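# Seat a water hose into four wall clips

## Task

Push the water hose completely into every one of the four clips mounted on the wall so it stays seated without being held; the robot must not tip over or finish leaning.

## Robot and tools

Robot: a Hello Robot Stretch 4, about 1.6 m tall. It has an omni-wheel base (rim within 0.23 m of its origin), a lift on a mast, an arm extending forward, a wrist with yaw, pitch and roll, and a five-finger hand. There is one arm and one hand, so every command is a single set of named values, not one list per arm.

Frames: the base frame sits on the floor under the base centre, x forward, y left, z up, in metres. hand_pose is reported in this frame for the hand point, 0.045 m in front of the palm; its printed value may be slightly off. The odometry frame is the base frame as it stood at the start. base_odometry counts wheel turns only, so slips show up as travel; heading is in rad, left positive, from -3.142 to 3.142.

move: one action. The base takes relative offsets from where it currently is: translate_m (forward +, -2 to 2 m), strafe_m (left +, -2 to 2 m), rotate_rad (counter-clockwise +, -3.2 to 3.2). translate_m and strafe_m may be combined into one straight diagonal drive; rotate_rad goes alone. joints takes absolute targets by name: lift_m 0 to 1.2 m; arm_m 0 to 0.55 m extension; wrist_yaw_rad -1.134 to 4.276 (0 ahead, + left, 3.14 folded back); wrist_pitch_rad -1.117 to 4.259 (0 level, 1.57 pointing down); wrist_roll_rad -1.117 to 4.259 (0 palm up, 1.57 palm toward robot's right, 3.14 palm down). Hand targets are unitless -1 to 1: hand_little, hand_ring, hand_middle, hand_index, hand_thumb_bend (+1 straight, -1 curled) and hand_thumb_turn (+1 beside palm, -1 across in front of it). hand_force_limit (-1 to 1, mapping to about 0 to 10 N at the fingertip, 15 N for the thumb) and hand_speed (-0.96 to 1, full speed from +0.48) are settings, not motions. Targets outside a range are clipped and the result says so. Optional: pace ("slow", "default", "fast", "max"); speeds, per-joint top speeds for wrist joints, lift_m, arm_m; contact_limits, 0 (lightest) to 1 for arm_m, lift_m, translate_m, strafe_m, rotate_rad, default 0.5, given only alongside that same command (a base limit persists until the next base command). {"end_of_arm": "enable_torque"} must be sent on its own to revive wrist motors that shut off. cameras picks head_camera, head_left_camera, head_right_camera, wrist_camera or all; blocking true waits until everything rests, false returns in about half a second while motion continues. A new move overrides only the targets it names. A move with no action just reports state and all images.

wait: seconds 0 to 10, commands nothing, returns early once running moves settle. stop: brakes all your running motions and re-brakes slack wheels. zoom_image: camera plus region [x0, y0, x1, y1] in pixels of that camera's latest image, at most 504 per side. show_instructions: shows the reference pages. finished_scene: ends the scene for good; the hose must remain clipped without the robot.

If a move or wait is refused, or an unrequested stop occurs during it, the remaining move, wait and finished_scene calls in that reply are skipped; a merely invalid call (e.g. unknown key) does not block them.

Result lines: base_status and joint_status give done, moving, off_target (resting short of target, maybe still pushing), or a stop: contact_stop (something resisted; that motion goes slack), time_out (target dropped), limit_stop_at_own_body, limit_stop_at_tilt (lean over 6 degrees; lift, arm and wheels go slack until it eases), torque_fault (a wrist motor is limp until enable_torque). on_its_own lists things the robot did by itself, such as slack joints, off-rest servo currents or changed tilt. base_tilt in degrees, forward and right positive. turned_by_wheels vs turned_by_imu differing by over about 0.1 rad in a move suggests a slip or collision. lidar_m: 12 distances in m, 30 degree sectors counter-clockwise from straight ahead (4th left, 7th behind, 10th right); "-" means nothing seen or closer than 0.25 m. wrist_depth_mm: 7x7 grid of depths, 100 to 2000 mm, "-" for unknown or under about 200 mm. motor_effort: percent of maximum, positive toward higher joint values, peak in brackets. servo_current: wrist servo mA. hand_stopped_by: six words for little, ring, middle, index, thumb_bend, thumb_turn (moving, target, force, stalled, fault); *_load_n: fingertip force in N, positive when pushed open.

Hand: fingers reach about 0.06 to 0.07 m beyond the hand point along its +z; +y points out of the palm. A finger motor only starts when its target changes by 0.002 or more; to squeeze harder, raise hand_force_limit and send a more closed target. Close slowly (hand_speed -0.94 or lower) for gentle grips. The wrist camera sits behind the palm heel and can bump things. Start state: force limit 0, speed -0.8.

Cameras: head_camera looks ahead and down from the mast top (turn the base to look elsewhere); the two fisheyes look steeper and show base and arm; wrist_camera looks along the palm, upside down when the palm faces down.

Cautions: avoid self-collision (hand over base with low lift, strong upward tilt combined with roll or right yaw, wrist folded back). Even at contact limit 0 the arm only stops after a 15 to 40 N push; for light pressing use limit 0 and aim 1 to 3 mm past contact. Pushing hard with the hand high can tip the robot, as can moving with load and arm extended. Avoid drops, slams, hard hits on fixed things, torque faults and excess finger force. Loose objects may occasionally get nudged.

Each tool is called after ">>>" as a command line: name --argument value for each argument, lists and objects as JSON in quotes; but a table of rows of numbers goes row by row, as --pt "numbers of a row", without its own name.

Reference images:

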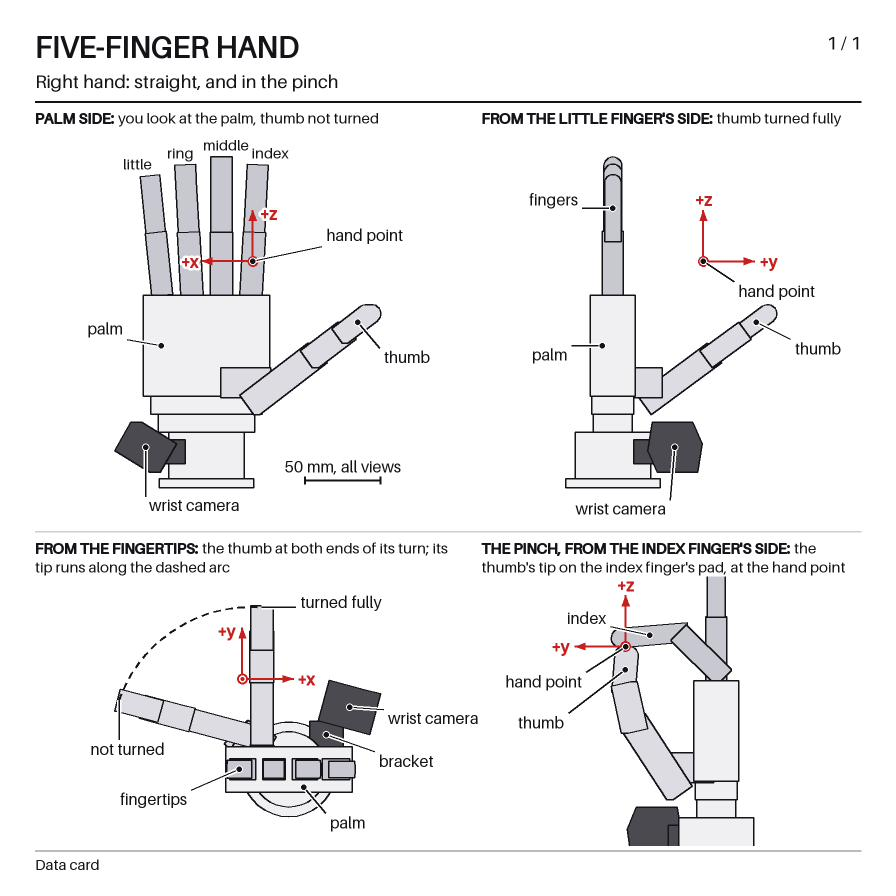

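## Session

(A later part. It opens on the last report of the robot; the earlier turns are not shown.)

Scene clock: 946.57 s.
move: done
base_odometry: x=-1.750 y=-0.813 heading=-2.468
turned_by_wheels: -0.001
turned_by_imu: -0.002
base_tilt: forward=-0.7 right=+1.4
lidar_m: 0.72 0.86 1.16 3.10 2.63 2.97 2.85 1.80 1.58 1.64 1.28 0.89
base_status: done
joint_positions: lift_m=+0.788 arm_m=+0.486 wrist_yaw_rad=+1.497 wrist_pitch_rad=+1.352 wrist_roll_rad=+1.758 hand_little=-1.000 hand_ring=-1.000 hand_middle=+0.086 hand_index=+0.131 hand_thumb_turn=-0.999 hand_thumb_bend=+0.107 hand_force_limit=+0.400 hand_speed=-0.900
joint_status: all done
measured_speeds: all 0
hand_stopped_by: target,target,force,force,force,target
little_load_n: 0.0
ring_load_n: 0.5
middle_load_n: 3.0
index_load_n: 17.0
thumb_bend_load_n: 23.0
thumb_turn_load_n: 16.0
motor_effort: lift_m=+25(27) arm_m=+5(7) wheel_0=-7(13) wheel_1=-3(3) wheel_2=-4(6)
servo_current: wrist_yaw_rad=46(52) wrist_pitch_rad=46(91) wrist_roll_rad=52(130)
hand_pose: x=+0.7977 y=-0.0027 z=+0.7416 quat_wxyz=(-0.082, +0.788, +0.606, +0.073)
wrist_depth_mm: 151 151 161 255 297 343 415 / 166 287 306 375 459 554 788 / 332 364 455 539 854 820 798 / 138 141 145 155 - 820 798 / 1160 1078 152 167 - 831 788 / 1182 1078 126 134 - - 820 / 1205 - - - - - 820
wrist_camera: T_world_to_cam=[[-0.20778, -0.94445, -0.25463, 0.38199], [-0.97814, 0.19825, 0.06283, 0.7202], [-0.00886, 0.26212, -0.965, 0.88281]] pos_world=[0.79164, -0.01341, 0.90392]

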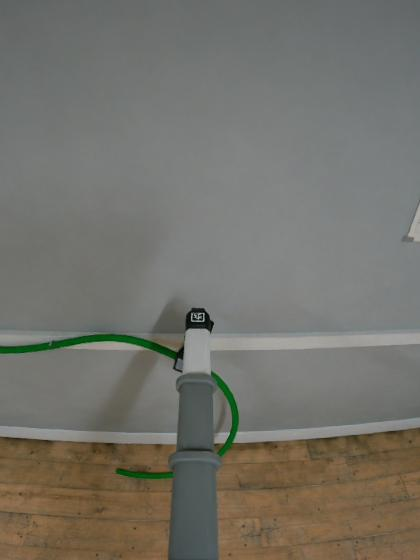

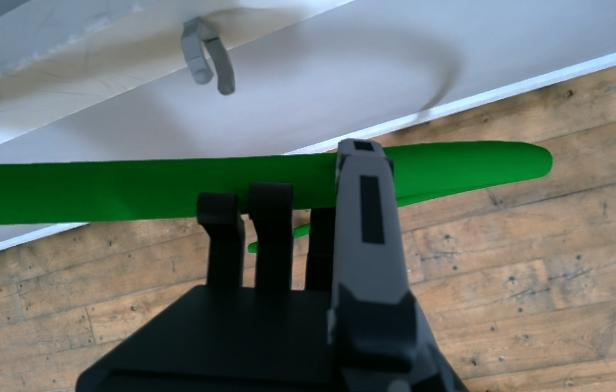

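>>> move --base '{"translate_m": 0.035, "strafe_m": 0.007}' --joints '{"wrist_roll_rad": 1.726}' --pace "slow" --contact_limits '{"translate_m": 0.7}' --cameras '["wrist_camera"]'

>>> zoom_image --camera "wrist_camera" --region '[160, 60, 360, 220]'

Scene clock: 951.67 s.
move: done
base_odometry: x=-1.773 y=-0.840 heading=-2.469
turned_by_wheels: -0.002
turned_by_imu: -0.003
base_tilt: forward=-0.7 right=+1.3
lidar_m: 0.69 0.84 1.12 3.08 2.68 3.03 2.90 1.85 1.62 1.66 1.21 0.86
base_status: done
joint_positions: lift_m=+0.789 arm_m=+0.486 wrist_yaw_rad=+1.497 wrist_pitch_rad=+1.354 wrist_roll_rad=+1.733 hand_little=-1.000 hand_ring=-1.000 hand_middle=+0.086 hand_index=+0.132 hand_thumb_turn=-0.999 hand_thumb_bend=+0.107 hand_force_limit=+0.400 hand_speed=-0.900
joint_status: all done
measured_speeds: all 0
hand_stopped_by: target,target,force,force,force,target
little_load_n: 0.0
ring_load_n: 0.0
middle_load_n: 2.5
index_load_n: 18.5
thumb_bend_load_n: 24.5
thumb_turn_load_n: 19.5
motor_effort: lift_m=+25(26) arm_m=+5(5) wheel_0=-7(12) wheel_1=+0(3) wheel_2=-13(13)
servo_current: wrist_yaw_rad=33(52) wrist_pitch_rad=52(52) wrist_roll_rad=65(124)
contact_limits: translate_m 0.7
hand_pose: x=+0.7988 y=-0.0021 z=+0.7419 quat_wxyz=(-0.080, +0.781, +0.615, +0.073)
wrist_depth_mm: 127 136 131 126 135 160 298 / 147 142 150 180 338 410 539 / 155 170 175 410 496 809 778 / 133 138 142 154 - 831 798 / 1138 1078 152 167 - 831 809 / 1160 1098 126 134 - - 820 / 1182 - - - - - 820
wrist_camera: T_world_to_cam=[[-0.18391, -0.9499, -0.25271, 0.36232], [-0.98289, 0.17506, 0.05726, 0.72898], [-0.01015, 0.25891, -0.96585, 0.88469]] pos_world=[0.79212, -0.0125, 0.9043]

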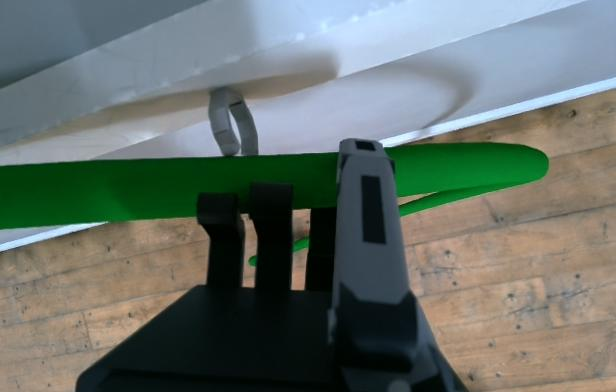

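Scaled by 2.520.

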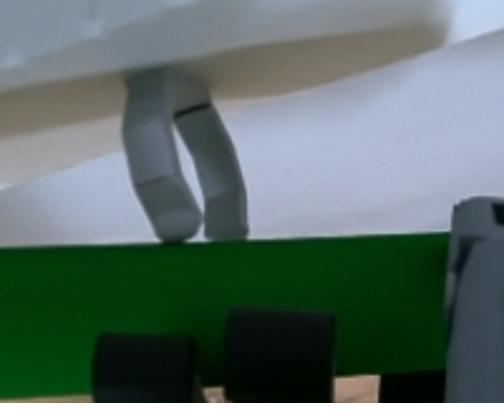

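>>> move --base '{"translate_m": 0.012}' --pace "slow" --contact_limits '{"translate_m": 0.8}' --cameras '["wrist_camera"]'

>>> zoom_image --camera "wrist_camera" --region '[160, 60, 360, 220]'

Scene clock: 954.53 s.
move: done
base_odometry: x=-1.781 y=-0.847 heading=-2.470
turned_by_wheels: -0.001
turned_by_imu: -0.002
base_tilt: forward=-1.0 right=+1.4
lidar_m: 0.71 0.84 1.11 3.03 2.69 3.05 2.90 1.84 1.63 1.63 1.20 0.87
base_status: done
joint_positions: lift_m=+0.789 arm_m=+0.485 wrist_yaw_rad=+1.504 wrist_pitch_rad=+1.358 wrist_roll_rad=+1.728 hand_little=-1.000 hand_ring=-1.000 hand_middle=+0.087 hand_index=+0.132 hand_thumb_turn=-0.999 hand_thumb_bend=+0.107 hand_force_limit=+0.400 hand_speed=-0.900
joint_status: not commanded
measured_speeds: all 0
hand_stopped_by: target,target,force,force,force,target
little_load_n: 0.0
ring_load_n: 0.0
middle_load_n: 4.0
index_load_n: 22.0
thumb_bend_load_n: 19.0
thumb_turn_load_n: 22.5
motor_effort: lift_m=+22(25) arm_m=+12(13) wheel_0=+1(7) wheel_1=+7(8) wheel_2=-23(26)
servo_current: wrist_yaw_rad=39(52) wrist_pitch_rad=46(59) wrist_roll_rad=59(78)
contact_limits: translate_m 0.8
hand_pose: x=+0.7982 y=-0.0016 z=+0.7421 quat_wxyz=(-0.079, +0.777, +0.620, +0.072)
wrist_depth_mm: 128 134 129 125 127 144 264 / 146 141 151 170 325 370 442 / 154 179 173 421 480 809 798 / 132 137 141 154 - 809 798 / 1138 1060 152 167 - 842 820 / 1160 1098 126 134 - - 820 / 1182 - - - - - 831
wrist_camera: T_world_to_cam=[[-0.17262, -0.95284, -0.24961, 0.35139], [-0.98491, 0.1638, 0.05586, 0.73094], [-0.01234, 0.25548, -0.96674, 0.88712]] pos_world=[0.79151, -0.01155, 0.90449]

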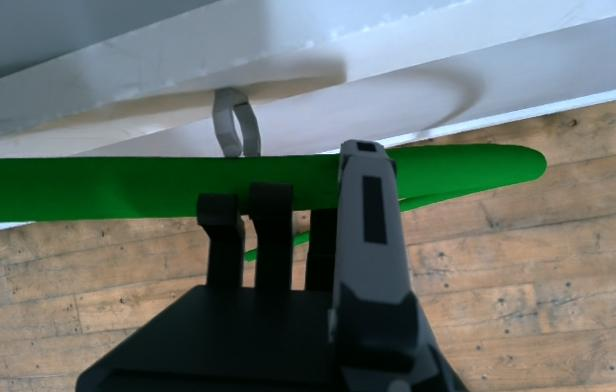

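Scaled by 2.520.

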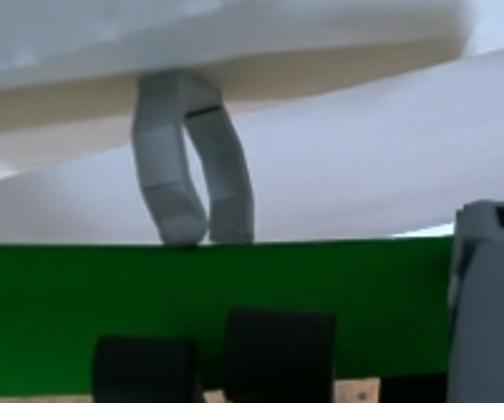

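>>> move --base '{"translate_m": -0.012}' --pace "slow"

>>> move --joints '{"lift_m": 0.782}' --pace "slow"

>>> move --base '{"translate_m": 0.008}' --pace "slow" --contact_limits '{"translate_m": 0.8}' --cameras '["wrist_camera"]'

>>> zoom_image --camera "wrist_camera" --region '[160, 60, 360, 220]'

Scene clock: 961.20 s.
move: done
base_odometry: x=-1.772 y=-0.839 heading=-2.471
turned_by_wheels: -0.001
turned_by_imu: -0.003
base_tilt: forward=-0.7 right=+1.3
lidar_m: 0.70 0.82 1.13 2.99 2.66 3.03 2.90 1.84 1.62 1.64 1.24 0.89
base_status: done
joint_positions: lift_m=+0.789 arm_m=+0.486 wrist_yaw_rad=+1.501 wrist_pitch_rad=+1.358 wrist_roll_rad=+1.728 hand_little=-1.000 hand_ring=-1.000 hand_middle=+0.087 hand_index=+0.132 hand_thumb_turn=-0.999 hand_thumb_bend=+0.107 hand_force_limit=+0.400 hand_speed=-0.900
joint_status: not commanded
measured_speeds: all 0
hand_stopped_by: target,target,force,force,force,target
little_load_n: 0.0
ring_load_n: 0.0
middle_load_n: 2.0
index_load_n: 17.0
thumb_bend_load_n: 26.0
thumb_turn_load_n: 17.5
motor_effort: lift_m=+22(23) arm_m=+7(12) wheel_0=-5(8) wheel_1=-3(7) wheel_2=-4(21)
servo_current: wrist_yaw_rad=52(52) wrist_pitch_rad=52(59) wrist_roll_rad=13(85)
hand_pose: x=+0.7988 y=-0.0021 z=+0.7421 quat_wxyz=(-0.078, +0.778, +0.619, +0.072)
wrist_depth_mm: 128 134 131 127 132 153 279 / 151 144 150 183 330 397 525 / 156 173 178 407 484 809 798 / 134 139 143 155 - 831 809 / 1160 1078 152 166 - 842 809 / 1182 1118 126 134 - - 820 / 1182 - - - - - 820
pictures: none

Scene clock: 961.87 s.
move: done
base_odometry: x=-1.772 y=-0.839 heading=-2.471
turned_by_wheels: +0.000
turned_by_imu: +0.000
base_tilt: forward=-0.8 right=+1.5
lidar_m: 0.70 0.84 1.14 3.00 2.68 3.04 2.90 1.84 1.61 1.66 1.24 0.88
base_status: not commanded
joint_positions: lift_m=+0.782 arm_m=+0.486 wrist_yaw_rad=+1.498 wrist_pitch_rad=+1.357 wrist_roll_rad=+1.728 hand_little=-1.000 hand_ring=-1.000 hand_middle=+0.087 hand_index=+0.132 hand_thumb_turn=-0.999 hand_thumb_bend=+0.107 hand_force_limit=+0.400 hand_speed=-0.900
joint_status: all done
measured_speeds: all 0
hand_stopped_by: target,target,force,force,force,target
little_load_n: 0.0
ring_load_n: 0.0
middle_load_n: 2.0
index_load_n: 16.5
thumb_bend_load_n: 26.0
thumb_turn_load_n: 17.5
motor_effort: lift_m=+16(21) arm_m=+5(7) wheel_0=-6(6) wheel_1=-3(3) wheel_2=-5(5)
servo_current: wrist_yaw_rad=46(46) wrist_pitch_rad=52(65) wrist_roll_rad=33(59)
hand_pose: x=+0.7990 y=-0.0023 z=+0.7356 quat_wxyz=(-0.079, +0.779, +0.618, +0.072)
wrist_depth_mm: 126 131 125 120 132 159 281 / 142 136 145 176 336 402 508 / 160 173 170 413 477 809 788 / 135 139 144 154 - 820 798 / 1138 1078 152 166 - 831 798 / 1182 1078 126 134 - - 820 / 1160 - - - - - 820
pictures: none

Scene clock: 962.70 s.
move: done
base_odometry: x=-1.778 y=-0.844 heading=-2.472
turned_by_wheels: -0.001
turned_by_imu: +0.000
base_tilt: forward=-0.7 right=+1.4
lidar_m: 0.68 0.72 1.13 3.01 2.67 3.05 2.89 1.85 1.63 1.63 1.21 0.88
base_status: done
joint_positions: lift_m=+0.782 arm_m=+0.486 wrist_yaw_rad=+1.498 wrist_pitch_rad=+1.357 wrist_roll_rad=+1.728 hand_little=-1.000 hand_ring=-1.000 hand_middle=+0.087 hand_index=+0.132 hand_thumb_turn=-0.999 hand_thumb_bend=+0.107 hand_force_limit=+0.400 hand_speed=-0.900
joint_status: not commanded
measured_speeds: all 0
hand_stopped_by: target,target,force,force,force,target
little_load_n: 0.0
ring_load_n: 0.0
middle_load_n: 3.0
index_load_n: 18.0
thumb_bend_load_n: 24.0
thumb_turn_load_n: 15.0
motor_effort: lift_m=+16(16) arm_m=+5(5) wheel_0=-2(7) wheel_1=+2(2) wheel_2=-11(11)
servo_current: wrist_yaw_rad=39(46) wrist_pitch_rad=52(52) wrist_roll_rad=33(59)
contact_limits: translate_m 0.8
hand_pose: x=+0.7990 y=-0.0023 z=+0.7356 quat_wxyz=(-0.079, +0.779, +0.618, +0.072)
wrist_depth_mm: 122 127 122 117 125 144 271 / 138 133 134 161 325 384 512 / 156 167 164 399 469 204 778 / 136 140 145 155 - 820 809 / 1118 1060 152 166 - 820 809 / 1138 1098 126 134 - - 809 / 1160 - - - - - 820
wrist_camera: T_world_to_cam=[[-0.17765, -0.9518, -0.25002, 0.35364], [-0.98403, 0.169, 0.05584, 0.73148], [-0.0109, 0.25595, -0.96663, 0.87989]] pos_world=[0.79222, -0.01223, 0.89809]

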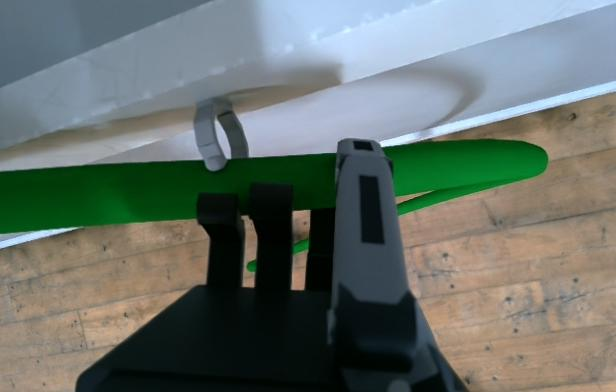

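Scaled by 2.520.

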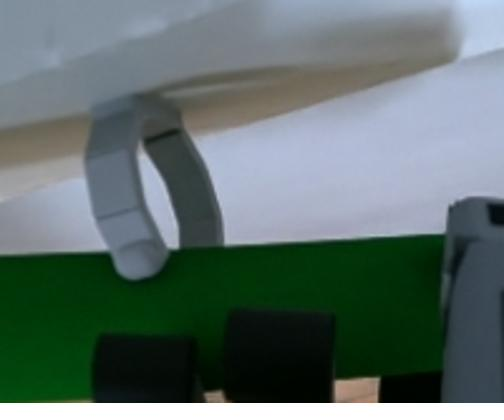

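>>> move --base '{"translate_m": 0.008, "strafe_m": 0.006}' --pace "slow" --contact_limits '{"translate_m": 0.8}' --cameras '["wrist_camera"]'

>>> zoom_image --camera "wrist_camera" --region '[160, 60, 360, 220]'

Scene clock: 967.00 s.
move: done
base_odometry: x=-1.781 y=-0.853 heading=-2.474
turned_by_wheels: -0.002
turned_by_imu: -0.003
base_tilt: forward=-0.9 right=+1.4
lidar_m: 0.70 0.72 1.10 2.96 2.66 3.05 2.91 1.86 1.63 1.65 1.22 0.86
base_status: done
joint_positions: lift_m=+0.782 arm_m=+0.486 wrist_yaw_rad=+1.499 wrist_pitch_rad=+1.358 wrist_roll_rad=+1.728 hand_little=-1.000 hand_ring=-1.000 hand_middle=+0.087 hand_index=+0.132 hand_thumb_turn=-0.999 hand_thumb_bend=+0.107 hand_force_limit=+0.400 hand_speed=-0.900
joint_status: not commanded
measured_speeds: all 0
hand_stopped_by: target,target,force,force,force,target
little_load_n: 0.0
ring_load_n: 0.0
middle_load_n: 3.0
index_load_n: 19.0
thumb_bend_load_n: 23.0
thumb_turn_load_n: 14.0
motor_effort: lift_m=+16(16) arm_m=+5(6) wheel_0=-7(9) wheel_1=+2(6) wheel_2=-19(20)
servo_current: wrist_yaw_rad=39(52) wrist_pitch_rad=59(59) wrist_roll_rad=59(59)
contact_limits: translate_m 0.8
hand_pose: x=+0.7989 y=-0.0024 z=+0.7356 quat_wxyz=(-0.078, +0.779, +0.618, +0.072)
wrist_depth_mm: 110 121 120 114 111 125 271 / 134 130 125 143 296 375 492 / 142 148 154 370 459 224 788 / 137 141 144 155 - 809 788 / 1098 1060 153 167 - 842 809 / 1118 1078 126 134 - - 820 / 1138 - - - - - 809
wrist_camera: T_world_to_cam=[[-0.17744, -0.95203, -0.2493, 0.35282], [-0.98407, 0.16879, 0.05586, 0.7315], [-0.0111, 0.25524, -0.96681, 0.8802]] pos_world=[0.79222, -0.01223, 0.89809]

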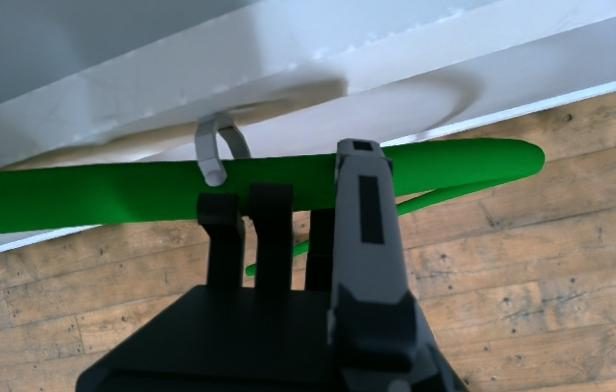

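Scaled by 2.520.

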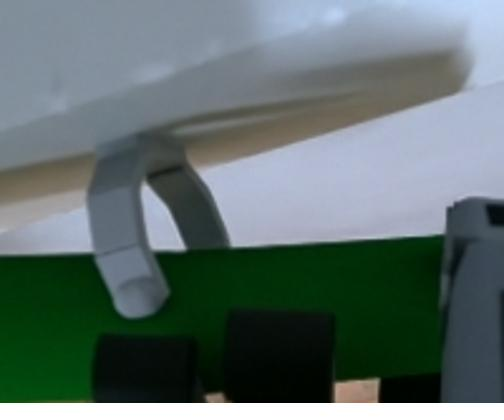

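>>> move --base '{"translate_m": 0.009}' --pace "slow" --contact_limits '{"translate_m": 0.8}' --cameras '["wrist_camera"]'

>>> zoom_image --camera "wrist_camera" --region '[160, 60, 360, 220]'

Scene clock: 969.73 s.
move: done
base_odometry: x=-1.787 y=-0.858 heading=-2.476
turned_by_wheels: -0.002
turned_by_imu: -0.002
base_tilt: forward=-0.8 right=+1.4
lidar_m: 0.70 0.74 1.11 2.90 2.68 3.08 2.94 1.84 1.63 1.64 1.20 0.85
base_status: done
joint_positions: lift_m=+0.782 arm_m=+0.486 wrist_yaw_rad=+1.499 wrist_pitch_rad=+1.358 wrist_roll_rad=+1.728 hand_little=-1.000 hand_ring=-1.000 hand_middle=+0.086 hand_index=+0.132 hand_thumb_turn=-0.999 hand_thumb_bend=+0.107 hand_force_limit=+0.400 hand_speed=-0.900
joint_status: not commanded
measured_speeds: all 0
hand_stopped_by: target,target,force,force,force,target
little_load_n: 0.0
ring_load_n: 0.5
middle_load_n: 1.5
index_load_n: 17.0
thumb_bend_load_n: 27.0
thumb_turn_load_n: 13.5
motor_effort: lift_m=+16(16) arm_m=+5(6) wheel_0=-4(7) wheel_1=+2(5) wheel_2=-17(24)
servo_current: wrist_yaw_rad=46(52) wrist_pitch_rad=52(59) wrist_roll_rad=33(65)
contact_limits: translate_m 0.8
hand_pose: x=+0.7989 y=-0.0024 z=+0.7356 quat_wxyz=(-0.078, +0.779, +0.618, +0.072)
wrist_depth_mm: - 107 115 117 112 107 - / 119 131 125 120 127 332 397 / 144 136 143 183 392 206 788 / 138 141 142 155 - 820 798 / 1118 1060 152 167 - 831 798 / 1138 1078 126 133 - - 809 / 1182 - - - - - 809
wrist_camera: T_world_to_cam=[[-0.17744, -0.95203, -0.2493, 0.3528], [-0.98407, 0.16879, 0.05586, 0.7314], [-0.0111, 0.25524, -0.96681, 0.8802]] pos_world=[0.79212, -0.01223, 0.89809]

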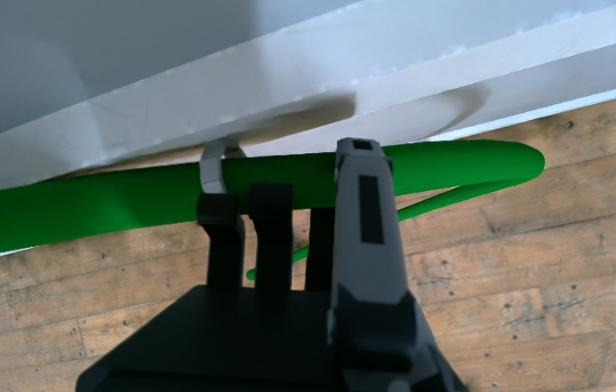

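Scaled by 2.520.

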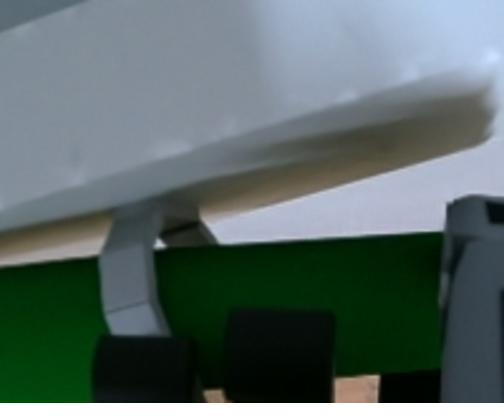

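>>> move --base '{"translate_m": 0.007}' --pace "slow" --contact_limits '{"translate_m": 0.8}' --cameras '["wrist_camera"]'

>>> zoom_image --camera "wrist_camera" --region '[160, 60, 360, 220]'

Scene clock: 972.27 s.
move: done
base_odometry: x=-1.792 y=-0.862 heading=-2.477
turned_by_wheels: -0.001
turned_by_imu: -0.006
base_tilt: forward=-1.0 right=+1.4
lidar_m: 0.69 0.82 1.08 2.83 2.69 3.06 2.93 1.87 1.64 1.64 1.20 0.85
base_status: done
joint_positions: lift_m=+0.782 arm_m=+0.485 wrist_yaw_rad=+1.505 wrist_pitch_rad=+1.358 wrist_roll_rad=+1.727 hand_little=-1.000 hand_ring=-1.000 hand_middle=+0.086 hand_index=+0.132 hand_thumb_turn=-0.999 hand_thumb_bend=+0.107 hand_force_limit=+0.400 hand_speed=-0.900
joint_status: not commanded
measured_speeds: all 0
hand_stopped_by: target,target,force,force,force,target
little_load_n: 0.0
ring_load_n: 0.0
middle_load_n: 2.0
index_load_n: 18.5
thumb_bend_load_n: 26.0
thumb_turn_load_n: 14.5
motor_effort: lift_m=+16(16) arm_m=+10(10) wheel_0=+1(5) wheel_1=+8(9) wheel_2=-21(24)
servo_current: wrist_yaw_rad=52(52) wrist_pitch_rad=52(59) wrist_roll_rad=65(65)
contact_limits: translate_m 0.8
hand_pose: x=+0.7985 y=-0.0015 z=+0.7356 quat_wxyz=(-0.078, +0.777, +0.621, +0.072)
wrist_depth_mm: - 105 113 117 112 108 - / 120 132 126 120 117 145 436 / 146 139 139 167 176 469 778 / 138 141 142 155 - 820 788 / 1118 1078 153 167 - 831 798 / 1160 1078 126 134 - - 820 / 1182 - - - - - 820
wrist_camera: T_world_to_cam=[[-0.17071, -0.95327, -0.24924, 0.34819], [-0.98524, 0.1619, 0.0556, 0.73203], [-0.01265, 0.25506, -0.96684, 0.88123]] pos_world=[0.79181, -0.01136, 0.89809]

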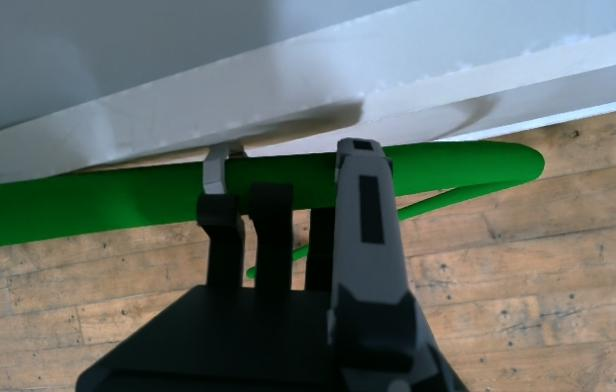

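Scaled by 2.520.

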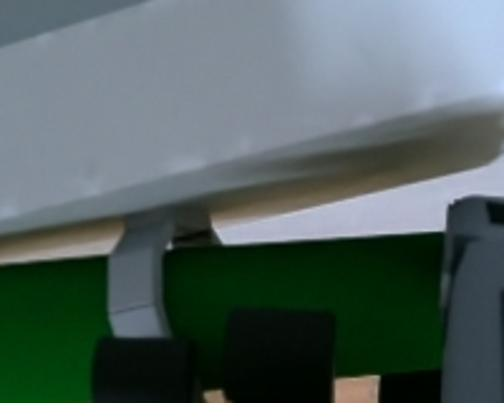

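>>> move --joints '{"wrist_roll_rad": 1.83}' --speeds '{"wrist_roll_rad": 0.1}' --cameras '["wrist_camera"]'

>>> zoom_image --camera "wrist_camera" --region '[160, 60, 360, 220]'

Scene clock: 979.17 s.
move: done
base_odometry: x=-1.792 y=-0.862 heading=-2.477
turned_by_wheels: +0.000
turned_by_imu: +0.004
base_tilt: forward=-1.1 right=+1.5
lidar_m: 0.67 0.83 1.08 2.88 2.67 3.09 2.90 1.85 1.64 1.64 1.21 0.84
base_status: not commanded
joint_positions: lift_m=+0.782 arm_m=+0.485 wrist_yaw_rad=+1.505 wrist_pitch_rad=+1.358 wrist_roll_rad=+1.820 hand_little=-1.000 hand_ring=-1.000 hand_middle=+0.086 hand_index=+0.132 hand_thumb_turn=-0.999 hand_thumb_bend=+0.107 hand_force_limit=+0.400 hand_speed=-0.900
joint_status: all done
measured_speeds: all 0
hand_stopped_by: target,target,force,force,force,target
little_load_n: 0.0
ring_load_n: 0.0
middle_load_n: 1.0
index_load_n: 16.5
thumb_bend_load_n: 29.0
thumb_turn_load_n: 13.0
motor_effort: lift_m=+16(16) arm_m=+9(10) wheel_0=+1(2) wheel_1=+8(8) wheel_2=-21(21)
servo_current: wrist_yaw_rad=39(52) wrist_pitch_rad=59(59) wrist_roll_rad=46(124)
contact_limits: translate_m 0.8
hand_pose: x=+0.7943 y=-0.0060 z=+0.7346 quat_wxyz=(-0.082, +0.805, +0.584, +0.068)
wrist_depth_mm: - 106 115 117 112 109 135 / 112 131 126 121 138 389 535 / 144 138 145 180 424 809 788 / 141 142 143 155 - 831 798 / 141 1060 151 161 - 842 809 / 1160 1118 126 134 - - 820 / 1182 - - - - - 831
wrist_camera: T_world_to_cam=[[-0.26079, -0.93345, -0.24631, 0.41239], [-0.96536, 0.24995, 0.07485, 0.69928], [-0.0083, 0.25729, -0.9663, 0.87751]] pos_world=[0.78989, -0.01562, 0.89716]

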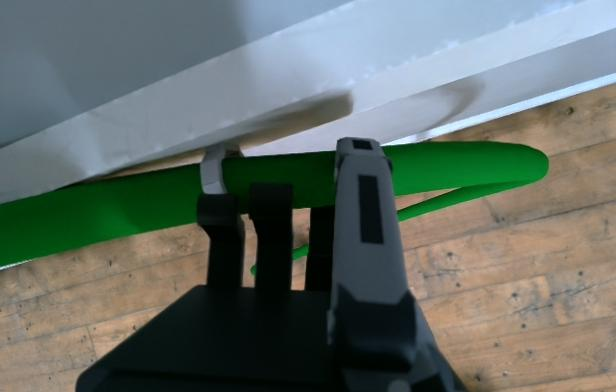

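Scaled by 2.520.

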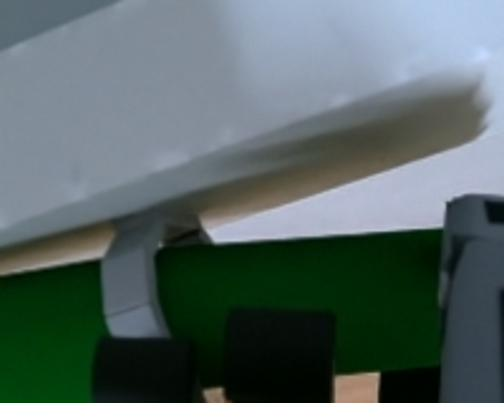

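>>> move --joints '{"hand_index": 0.4, "hand_middle": 0.4}'

>>> move --joints '{"hand_thumb_turn": 1.0, "hand_speed": -0.6}' --cameras '["wrist_camera"]'

>>> move --base '{"translate_m": -0.03, "strafe_m": 0.0}' --pace "slow" --cameras '["wrist_camera"]'

>>> zoom_image --camera "wrist_camera" --region '[140, 20, 340, 180]'

Scene clock: 985.47 s.
move: done
base_odometry: x=-1.792 y=-0.862 heading=-2.477
turned_by_wheels: +0.000
turned_by_imu: +0.003
base_tilt: forward=-1.0 right=+1.5
lidar_m: 0.69 0.72 1.11 2.92 2.68 3.06 2.91 1.85 1.63 1.64 1.19 0.85
base_status: not commanded
joint_positions: lift_m=+0.782 arm_m=+0.485 wrist_yaw_rad=+1.505 wrist_pitch_rad=+1.358 wrist_roll_rad=+1.821 hand_little=-1.000 hand_ring=-1.000 hand_middle=+0.400 hand_index=+0.400 hand_thumb_turn=-1.000 hand_thumb_bend=+0.104 hand_force_limit=+0.400 hand_speed=-0.900
joint_status: all done
measured_speeds: all 0
hand_stopped_by: target,target,target,target,force,target
little_load_n: 0.0
ring_load_n: 0.0
middle_load_n: 0.0
index_load_n: 0.0
thumb_bend_load_n: 8.0
thumb_turn_load_n: 5.0
motor_effort: lift_m=+15(16) arm_m=+10(10) wheel_0=+1(1) wheel_1=+8(8) wheel_2=-19(21)
servo_current: wrist_yaw_rad=46(52) wrist_pitch_rad=52(65) wrist_roll_rad=85(85)
contact_limits: translate_m 0.8
hand_pose: x=+0.7943 y=-0.0061 z=+0.7346 quat_wxyz=(-0.082, +0.805, +0.584, +0.068)
wrist_depth_mm: - - 113 118 114 110 126 / 112 126 127 123 134 377 512 / 146 140 142 166 442 809 798 / 141 144 145 155 - 820 798 / 141 1060 151 167 - 842 809 / 1138 1078 126 134 - - 820 / 1182 - - - - - 820
pictures: none

Scene clock: 988.53 s.
move: done
base_odometry: x=-1.792 y=-0.862 heading=-2.477
turned_by_wheels: +0.000
turned_by_imu: +0.004
base_tilt: forward=-0.9 right=+1.4
lidar_m: 0.69 0.82 1.14 2.94 2.68 3.06 2.92 1.85 1.64 1.65 1.20 0.82
base_status: not commanded
joint_positions: lift_m=+0.782 arm_m=+0.485 wrist_yaw_rad=+1.505 wrist_pitch_rad=+1.358 wrist_roll_rad=+1.821 hand_little=-1.000 hand_ring=-1.000 hand_middle=+0.400 hand_index=+0.400 hand_thumb_turn=+1.000 hand_thumb_bend=+0.102 hand_force_limit=+0.400 hand_speed=-0.600
joint_status: all done
measured_speeds: all 0
hand_stopped_by: target,target,target,target,force,target
little_load_n: 0.0
ring_load_n: 0.0
middle_load_n: 0.0
index_load_n: 0.0
thumb_bend_load_n: 0.0
thumb_turn_load_n: 0.0
motor_effort: lift_m=+16(16) arm_m=+9(10) wheel_0=+1(2) wheel_1=+7(8) wheel_2=-19(19)
servo_current: wrist_yaw_rad=39(52) wrist_pitch_rad=52(59) wrist_roll_rad=52(85)
contact_limits: translate_m 0.8
hand_pose: x=+0.7943 y=-0.0061 z=+0.7346 quat_wxyz=(-0.082, +0.805, +0.584, +0.068)
wrist_depth_mm: - - 112 118 113 108 - / 112 122 126 121 125 382 591 / 145 138 134 161 427 246 788 / 141 141 144 157 201 820 809 / 138 1060 151 167 866 132 809 / 1160 1098 126 131 - - - / 1205 - - - - - -
wrist_camera: T_world_to_cam=[[-0.2621, -0.9331, -0.24622, 0.41337], [-0.965, 0.25123, 0.07518, 0.69872], [-0.00829, 0.25731, -0.96629, 0.87749]] pos_world=[0.78989, -0.01561, 0.89717]

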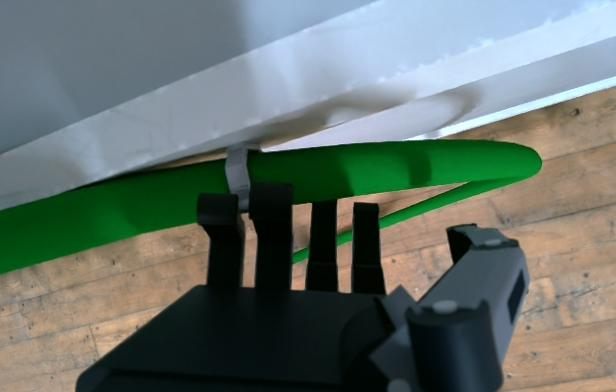

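Scene clock: 989.93 s.
move: done
base_odometry: x=-1.769 y=-0.844 heading=-2.477
turned_by_wheels: +0.000
turned_by_imu: +0.001
base_tilt: forward=-0.7 right=+1.5
lidar_m: 0.72 0.84 1.12 3.05 2.68 3.04 2.89 1.85 1.65 1.63 1.24 0.89
base_status: done
joint_positions: lift_m=+0.782 arm_m=+0.486 wrist_yaw_rad=+1.502 wrist_pitch_rad=+1.353 wrist_roll_rad=+1.827 hand_little=-1.000 hand_ring=-1.000 hand_middle=+0.400 hand_index=+0.400 hand_thumb_turn=+1.000 hand_thumb_bend=+0.102 hand_force_limit=+0.400 hand_speed=-0.600
joint_status: not commanded
measured_speeds: all 0
hand_stopped_by: target,target,target,target,force,target
little_load_n: 0.0
ring_load_n: 0.0
middle_load_n: 0.0
index_load_n: 0.0
thumb_bend_load_n: 0.0
thumb_turn_load_n: 0.0
motor_effort: lift_m=+16(16) arm_m=+4(10) wheel_0=+0(5) wheel_1=-2(8) wheel_2=+1(18)
servo_current: wrist_yaw_rad=39(52) wrist_pitch_rad=46(65) wrist_roll_rad=33(78)
hand_pose: x=+0.7946 y=-0.0057 z=+0.7346 quat_wxyz=(-0.084, +0.807, +0.580, +0.069)
wrist_depth_mm: 123 131 126 122 145 276 332 / 143 138 147 158 297 382 768 / 137 141 145 157 854 530 788 / 140 508 544 207 878 831 788 / 1160 1078 152 167 878 132 788 / 1182 1098 126 131 - - - / 1205 - - - - - -
wrist_camera: T_world_to_cam=[[-0.27044, -0.92959, -0.25044, 0.42352], [-0.96271, 0.25925, 0.07729, 0.69554], [-0.00692, 0.26201, -0.96504, 0.87537]] pos_world=[0.7902, -0.01597, 0.89708]

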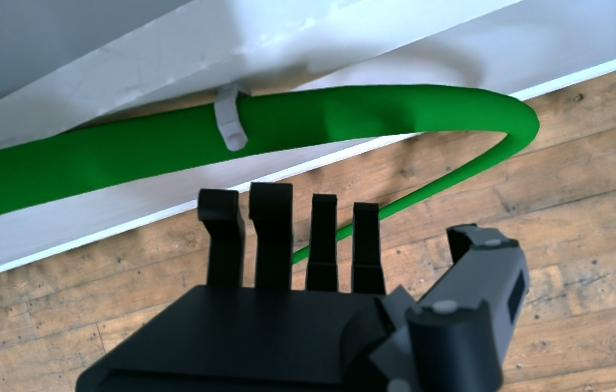

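Scaled by 2.520.

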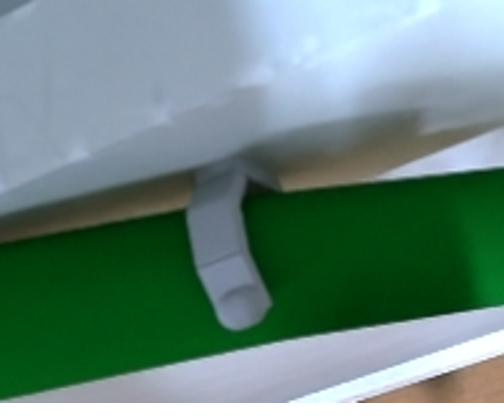

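>>> move --base '{"translate_m": 0.024, "strafe_m": 0.005}' --pace "slow" --contact_limits '{"translate_m": 0.6}' --cameras '["wrist_camera"]'

>>> zoom_image --camera "wrist_camera" --region '[160, 60, 360, 220]'

Scene clock: 995.33 s.
move: done
base_odometry: x=-1.785 y=-0.862 heading=-2.477
turned_by_wheels: +0.000
turned_by_imu: -0.001
base_tilt: forward=-0.8 right=+1.4
lidar_m: 0.70 0.83 1.11 2.98 2.67 3.03 2.91 1.84 1.64 1.65 1.19 0.84
base_status: done
joint_positions: lift_m=+0.782 arm_m=+0.486 wrist_yaw_rad=+1.502 wrist_pitch_rad=+1.353 wrist_roll_rad=+1.827 hand_little=-1.000 hand_ring=-1.000 hand_middle=+0.400 hand_index=+0.400 hand_thumb_turn=+1.000 hand_thumb_bend=+0.102 hand_force_limit=+0.400 hand_speed=-0.600
joint_status: not commanded
measured_speeds: all 0
hand_stopped_by: target,target,target,target,force,target
little_load_n: 0.0
ring_load_n: 0.5
middle_load_n: 0.0
index_load_n: 0.0
thumb_bend_load_n: 0.0
thumb_turn_load_n: 0.0
motor_effort: lift_m=+16(16) arm_m=+4(5) wheel_0=+1(6) wheel_1=+5(7) wheel_2=-7(8)
servo_current: wrist_yaw_rad=46(46) wrist_pitch_rad=39(52) wrist_roll_rad=46(72)
contact_limits: translate_m 0.6
hand_pose: x=+0.7946 y=-0.0057 z=+0.7346 quat_wxyz=(-0.084, +0.807, +0.580, +0.069)
wrist_depth_mm: - 106 115 117 112 108 141 / 111 130 126 121 141 415 597 / 144 138 140 155 163 210 778 / 136 138 141 154 878 831 809 / 136 1060 152 168 878 133 798 / 1160 1098 126 132 - - - / 1205 - - - - - -
wrist_camera: T_world_to_cam=[[-0.27055, -0.92955, -0.25046, 0.42363], [-0.96268, 0.25939, 0.07722, 0.69558], [-0.00682, 0.26201, -0.96504, 0.87529]] pos_world=[0.7902, -0.01597, 0.89708]

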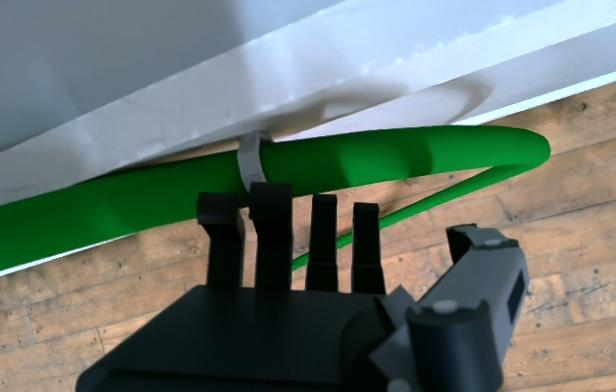

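Scaled by 2.520.

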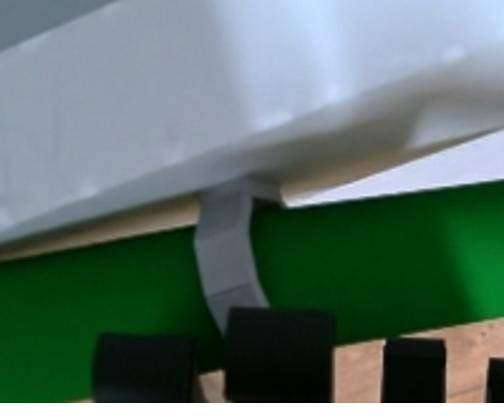

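>>> move --base '{"translate_m": -0.004, "strafe_m": -0.004}' --pace "slow"

>>> move --base '{"translate_m": 0.012}' --pace "slow" --contact_limits '{"translate_m": 0.6}' --cameras '["wrist_camera"]'

>>> zoom_image --camera "wrist_camera" --region '[160, 60, 360, 220]'

Scene clock: 999.17 s.
move: done
base_odometry: x=-1.784 y=-0.857 heading=-2.477
turned_by_wheels: +0.000
turned_by_imu: -0.001
base_tilt: forward=-0.7 right=+1.4
lidar_m: 0.70 0.82 1.10 2.96 2.65 3.07 2.92 1.87 1.64 1.64 1.21 0.86
base_status: done
joint_positions: lift_m=+0.782 arm_m=+0.486 wrist_yaw_rad=+1.502 wrist_pitch_rad=+1.353 wrist_roll_rad=+1.827 hand_little=-1.000 hand_ring=-1.000 hand_middle=+0.400 hand_index=+0.400 hand_thumb_turn=+1.000 hand_thumb_bend=+0.102 hand_force_limit=+0.400 hand_speed=-0.600
joint_status: not commanded
measured_speeds: all 0
hand_stopped_by: target,target,target,target,force,target
little_load_n: 0.0
ring_load_n: 0.0
middle_load_n: 0.0
index_load_n: 0.0
thumb_bend_load_n: 0.0
thumb_turn_load_n: 0.0
motor_effort: lift_m=+16(16) arm_m=+4(5) wheel_0=+1(6) wheel_1=-2(4) wheel_2=+1(5)
servo_current: wrist_yaw_rad=39(52) wrist_pitch_rad=46(46) wrist_roll_rad=39(65)
hand_pose: x=+0.7946 y=-0.0057 z=+0.7346 quat_wxyz=(-0.084, +0.807, +0.580, +0.069)
wrist_depth_mm: - 107 116 117 113 110 153 / 114 133 127 122 152 397 609 / 147 140 143 157 166 204 778 / 138 140 143 160 866 831 798 / 141 1060 152 167 866 133 788 / 1182 1118 126 131 - - - / 1205 - - - - - -
pictures: none

Scene clock: 1000.13 s.
move: done
base_odometry: x=-1.793 y=-0.864 heading=-2.478
turned_by_wheels: -0.001
turned_by_imu: +0.005
base_tilt: forward=-0.9 right=+1.3
lidar_m: 0.66 0.83 1.11 3.02 2.67 3.05 2.92 1.85 1.65 1.65 1.16 0.83
base_status: done
joint_positions: lift_m=+0.782 arm_m=+0.485 wrist_yaw_rad=+1.506 wrist_pitch_rad=+1.355 wrist_roll_rad=+1.827 hand_little=-1.000 hand_ring=-1.000 hand_middle=+0.400 hand_index=+0.400 hand_thumb_turn=+1.000 hand_thumb_bend=+0.102 hand_force_limit=+0.400 hand_speed=-0.600
joint_status: not commanded
measured_speeds: all 0
hand_stopped_by: target,target,target,target,force,target
little_load_n: 0.0
ring_load_n: 0.0
middle_load_n: 0.0
index_load_n: 0.0
thumb_bend_load_n: 0.0
thumb_turn_load_n: 0.0
motor_effort: lift_m=+16(16) arm_m=+9(9) wheel_0=+1(7) wheel_1=+7(10) wheel_2=-20(20)
servo_current: wrist_yaw_rad=59(59) wrist_pitch_rad=59(59) wrist_roll_rad=20(72)
contact_limits: translate_m 0.6
hand_pose: x=+0.7941 y=-0.0055 z=+0.7346 quat_wxyz=(-0.083, +0.806, +0.582, +0.069)
wrist_depth_mm: - - 114 116 111 107 - / 113 127 124 119 124 375 569 / 143 136 139 155 167 215 778 / 137 138 140 153 798 831 798 / 136 1060 152 167 878 133 788 / 1160 1098 126 131 - - - / 1205 - - - - - -
wrist_camera: T_world_to_cam=[[-0.2661, -0.93132, -0.24865, 0.41882], [-0.96391, 0.25488, 0.07692, 0.69634], [-0.00826, 0.26015, -0.96553, 0.87671]] pos_world=[0.78989, -0.0155, 0.89707]

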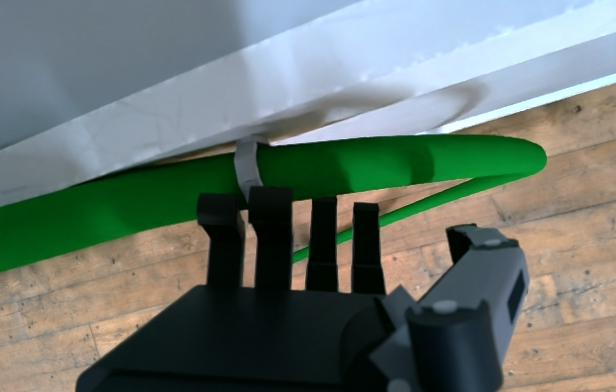

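Scaled by 2.520.

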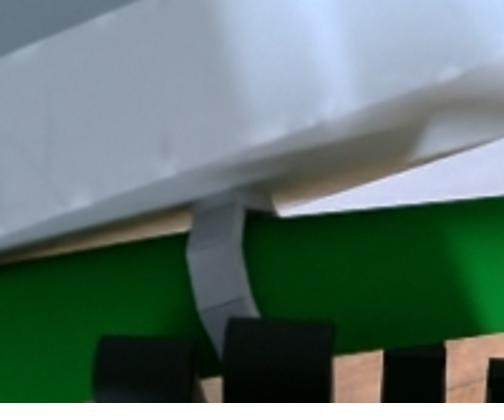

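>>> move --base '{"translate_m": -0.07}' --pace "slow" --cameras '["wrist_camera"]'

>>> zoom_image --camera "wrist_camera" --region '[140, 0, 340, 140]'

>>> move --base '{"translate_m": -0.08}'

>>> move --base '{"strafe_m": 0.94}' --joints '{"wrist_roll_rad": 1.72}' --cameras '["all"]'

Scene clock: 1006.10 s.
move: done
base_odometry: x=-1.738 y=-0.821 heading=-2.478
turned_by_wheels: +0.000
turned_by_imu: -0.001
base_tilt: forward=-0.8 right=+1.4
lidar_m: 0.76 0.76 1.19 3.08 2.60 2.98 2.86 1.86 1.60 1.64 1.28 0.92
base_status: done
joint_positions: lift_m=+0.782 arm_m=+0.486 wrist_yaw_rad=+1.501 wrist_pitch_rad=+1.353 wrist_roll_rad=+1.827 hand_little=-1.000 hand_ring=-1.000 hand_middle=+0.400 hand_index=+0.400 hand_thumb_turn=+1.000 hand_thumb_bend=+0.102 hand_force_limit=+0.400 hand_speed=-0.600
joint_status: not commanded
measured_speeds: all 0
hand_stopped_by: target,target,target,target,force,target
little_load_n: 0.0
ring_load_n: 0.0
middle_load_n: 0.0
index_load_n: 0.0
thumb_bend_load_n: 0.0
thumb_turn_load_n: 0.0
motor_effort: lift_m=+15(16) arm_m=+4(9) wheel_0=-2(7) wheel_1=-3(7) wheel_2=+1(19)
servo_current: wrist_yaw_rad=46(59) wrist_pitch_rad=39(52) wrist_roll_rad=46(65)
hand_pose: x=+0.7946 y=-0.0057 z=+0.7346 quat_wxyz=(-0.084, +0.807, +0.580, +0.069)
wrist_depth_mm: 141 140 146 157 186 325 480 / 139 151 330 397 484 549 768 / 334 407 492 917 878 831 798 / 496 991 976 904 878 842 798 / 1160 1078 153 167 866 134 798 / 1182 1098 126 131 - - - / 1205 - - - - - -
wrist_camera: T_world_to_cam=[[-0.27055, -0.92947, -0.25076, 0.42389], [-0.96268, 0.25936, 0.0773, 0.69551], [-0.00682, 0.26231, -0.96496, 0.87522]] pos_world=[0.7902, -0.01597, 0.89708]

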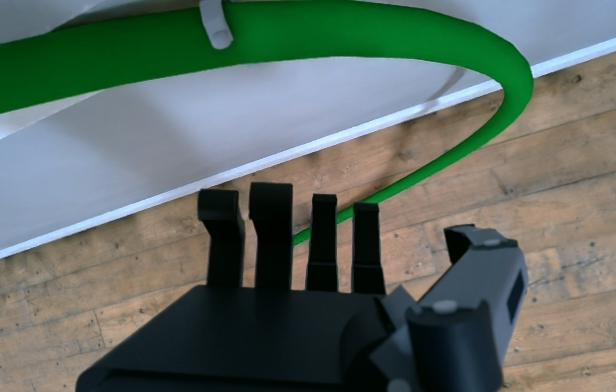

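Scaled by 2.520.

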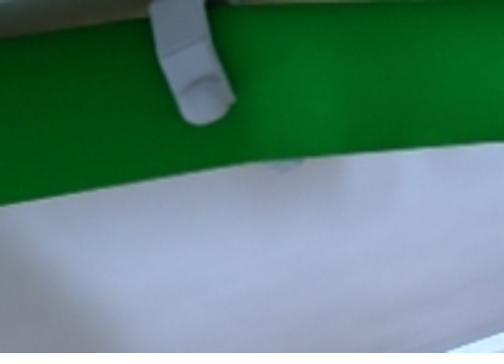

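Scene clock: 1007.50 s.
move: done
base_odometry: x=-1.675 y=-0.771 heading=-2.478
turned_by_wheels: +0.000
turned_by_imu: +0.000
base_tilt: forward=-0.7 right=+1.3
lidar_m: 0.83 0.80 1.31 3.06 2.59 2.91 2.77 1.94 1.51 1.65 1.40 1.00
base_status: done
joint_positions: lift_m=+0.782 arm_m=+0.486 wrist_yaw_rad=+1.501 wrist_pitch_rad=+1.353 wrist_roll_rad=+1.827 hand_little=-1.000 hand_ring=-1.000 hand_middle=+0.400 hand_index=+0.400 hand_thumb_turn=+1.000 hand_thumb_bend=+0.102 hand_force_limit=+0.400 hand_speed=-0.600
joint_status: not commanded
measured_speeds: all 0
hand_stopped_by: target,target,target,target,force,target
little_load_n: 0.0
ring_load_n: 0.0
middle_load_n: 0.0
index_load_n: 0.0
thumb_bend_load_n: 0.0
thumb_turn_load_n: 0.0
motor_effort: lift_m=+16(16) arm_m=+5(5) wheel_0=+0(6) wheel_1=+0(7) wheel_2=-1(11)
servo_current: wrist_yaw_rad=33(52) wrist_pitch_rad=39(52) wrist_roll_rad=26(72)
hand_pose: x=+0.7946 y=-0.0057 z=+0.7346 quat_wxyz=(-0.084, +0.807, +0.580, +0.069)
wrist_depth_mm: 298 336 384 445 517 504 768 / 392 452 521 580 878 809 778 / 525 574 976 931 866 831 788 / - 1042 991 878 878 831 788 / 1160 1078 153 167 866 134 788 / 1160 1098 126 132 - - - / 1205 - - - - - -
pictures: none

Scene clock: 1011.97 s.
move: done
base_odometry: x=-1.096 y=-1.512 heading=-2.478
turned_by_wheels: +0.000
turned_by_imu: +0.000
base_tilt: forward=-0.7 right=+1.5
lidar_m: 0.90 0.95 1.25 2.13 1.82 1.92 2.79 2.86 2.38 2.59 1.30 0.94
base_status: done
joint_positions: lift_m=+0.782 arm_m=+0.486 wrist_yaw_rad=+1.501 wrist_pitch_rad=+1.353 wrist_roll_rad=+1.723 hand_little=-1.000 hand_ring=-1.000 hand_middle=+0.400 hand_index=+0.400 hand_thumb_turn=+1.000 hand_thumb_bend=+0.102 hand_force_limit=+0.400 hand_speed=-0.600
joint_status: all done
measured_speeds: all 0
hand_stopped_by: target,target,target,target,force,target
little_load_n: 0.0
ring_load_n: 0.0
middle_load_n: 0.0
index_load_n: 0.0
thumb_bend_load_n: 0.0
thumb_turn_load_n: -0.5
motor_effort: lift_m=+16(16) arm_m=+4(5) wheel_0=+1(10) wheel_1=-1(9) wheel_2=+1(5)
servo_current: wrist_yaw_rad=33(59) wrist_pitch_rad=46(59) wrist_roll_rad=52(72)
hand_pose: x=+0.7993 y=-0.0007 z=+0.7357 quat_wxyz=(-0.080, +0.776, +0.621, +0.074)
wrist_depth_mm: 287 314 347 389 439 488 530 / 387 433 488 544 597 820 778 / 530 569 976 931 878 831 798 / 1138 1078 991 904 878 854 798 / 1160 1078 152 167 878 134 798 / 1160 1098 126 131 - - - / 1182 - - - - - -
pictures: head_camera, head_left_camera, head_right_camera, wrist_camera
wrist_camera: T_world_to_cam=[[-0.17014, -0.952, -0.25446, 0.35255], [-0.98535, 0.16133, 0.05526, 0.73301], [-0.01156, 0.26014, -0.9655, 0.87922]] pos_world=[0.79241, -0.01135, 0.89809]

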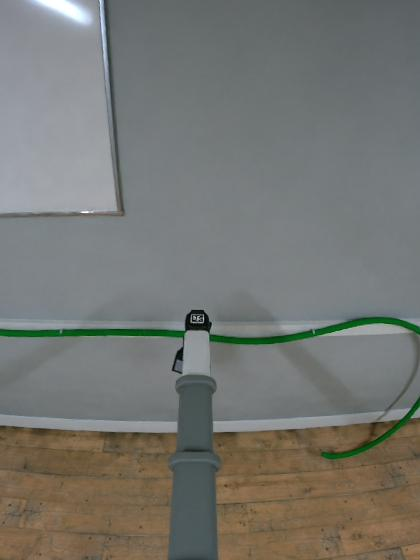

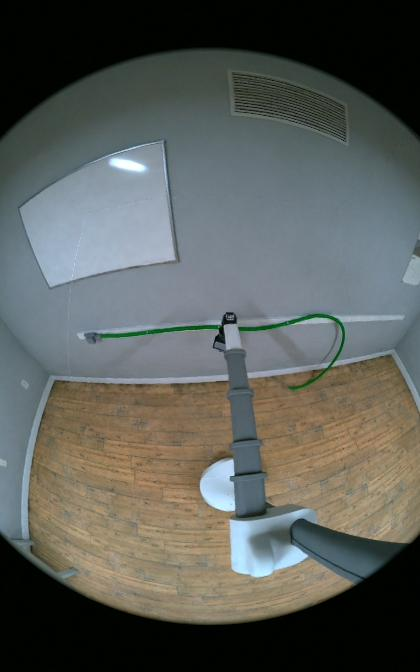

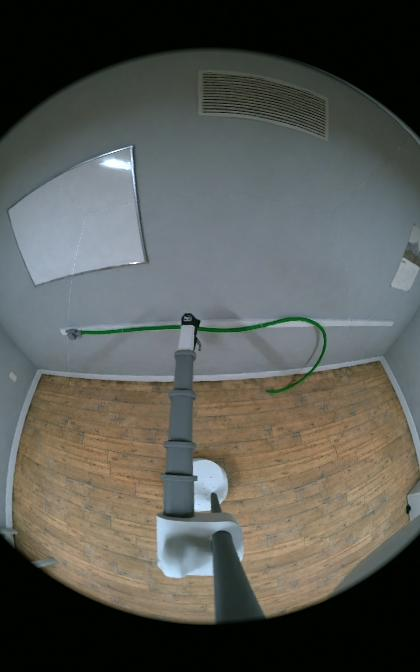

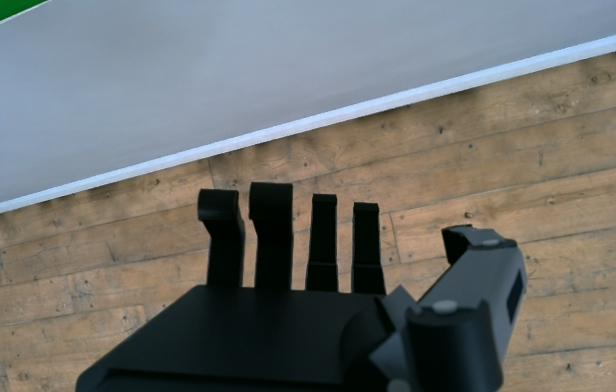

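>>> move --base '{"translate_m": 0.08}' --pace "slow" --cameras '["wrist_camera"]'

>>> zoom_image --camera "wrist_camera" --region '[100, 0, 340, 140]'

Scene clock: 1022.47 s.
move: done
base_odometry: x=-1.159 y=-1.561 heading=-2.478
turned_by_wheels: +0.000
turned_by_imu: -0.001
base_tilt: forward=-0.8 right=+1.3
lidar_m: 0.81 0.85 1.15 2.13 1.88 1.92 2.86 2.95 2.40 2.59 1.21 0.87
base_status: done
joint_positions: lift_m=+0.782 arm_m=+0.486 wrist_yaw_rad=+1.501 wrist_pitch_rad=+1.353 wrist_roll_rad=+1.723 hand_little=-1.000 hand_ring=-1.000 hand_middle=+0.400 hand_index=+0.400 hand_thumb_turn=+1.000 hand_thumb_bend=+0.102 hand_force_limit=+0.400 hand_speed=-0.600
joint_status: not commanded
measured_speeds: all 0
hand_stopped_by: target,target,target,target,force,target
little_load_n: 0.0
ring_load_n: -0.5
middle_load_n: 0.0
index_load_n: 0.0
thumb_bend_load_n: 0.0
thumb_turn_load_n: 0.0
motor_effort: lift_m=+15(16) arm_m=+4(5) wheel_0=+1(6) wheel_1=+1(5) wheel_2=-2(6)
servo_current: wrist_yaw_rad=39(52) wrist_pitch_rad=46(52) wrist_roll_rad=20(72)
hand_pose: x=+0.7993 y=-0.0007 z=+0.7357 quat_wxyz=(-0.080, +0.776, +0.621, +0.074)
wrist_depth_mm: 145 139 142 144 140 138 - / 159 156 149 147 418 473 564 / 167 166 473 530 878 820 788 / 508 1042 976 931 878 842 788 / 1138 1078 152 168 878 134 798 / 1160 1098 126 131 - - - / 1182 - - - - - -
wrist_camera: T_world_to_cam=[[-0.17014, -0.952, -0.25446, 0.35255], [-0.98535, 0.16133, 0.05526, 0.73301], [-0.01156, 0.26014, -0.9655, 0.87922]] pos_world=[0.79241, -0.01135, 0.89809]

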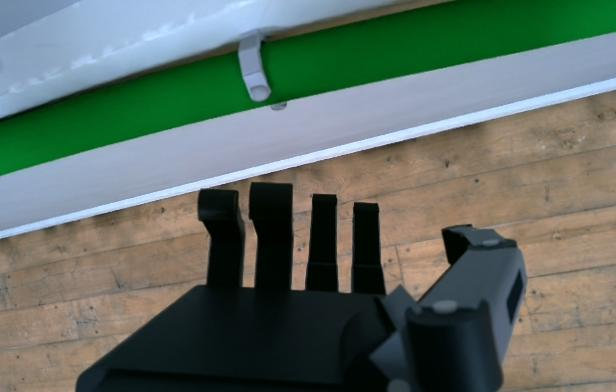

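Scaled by 2.100.

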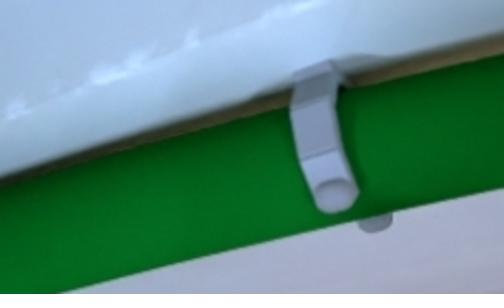

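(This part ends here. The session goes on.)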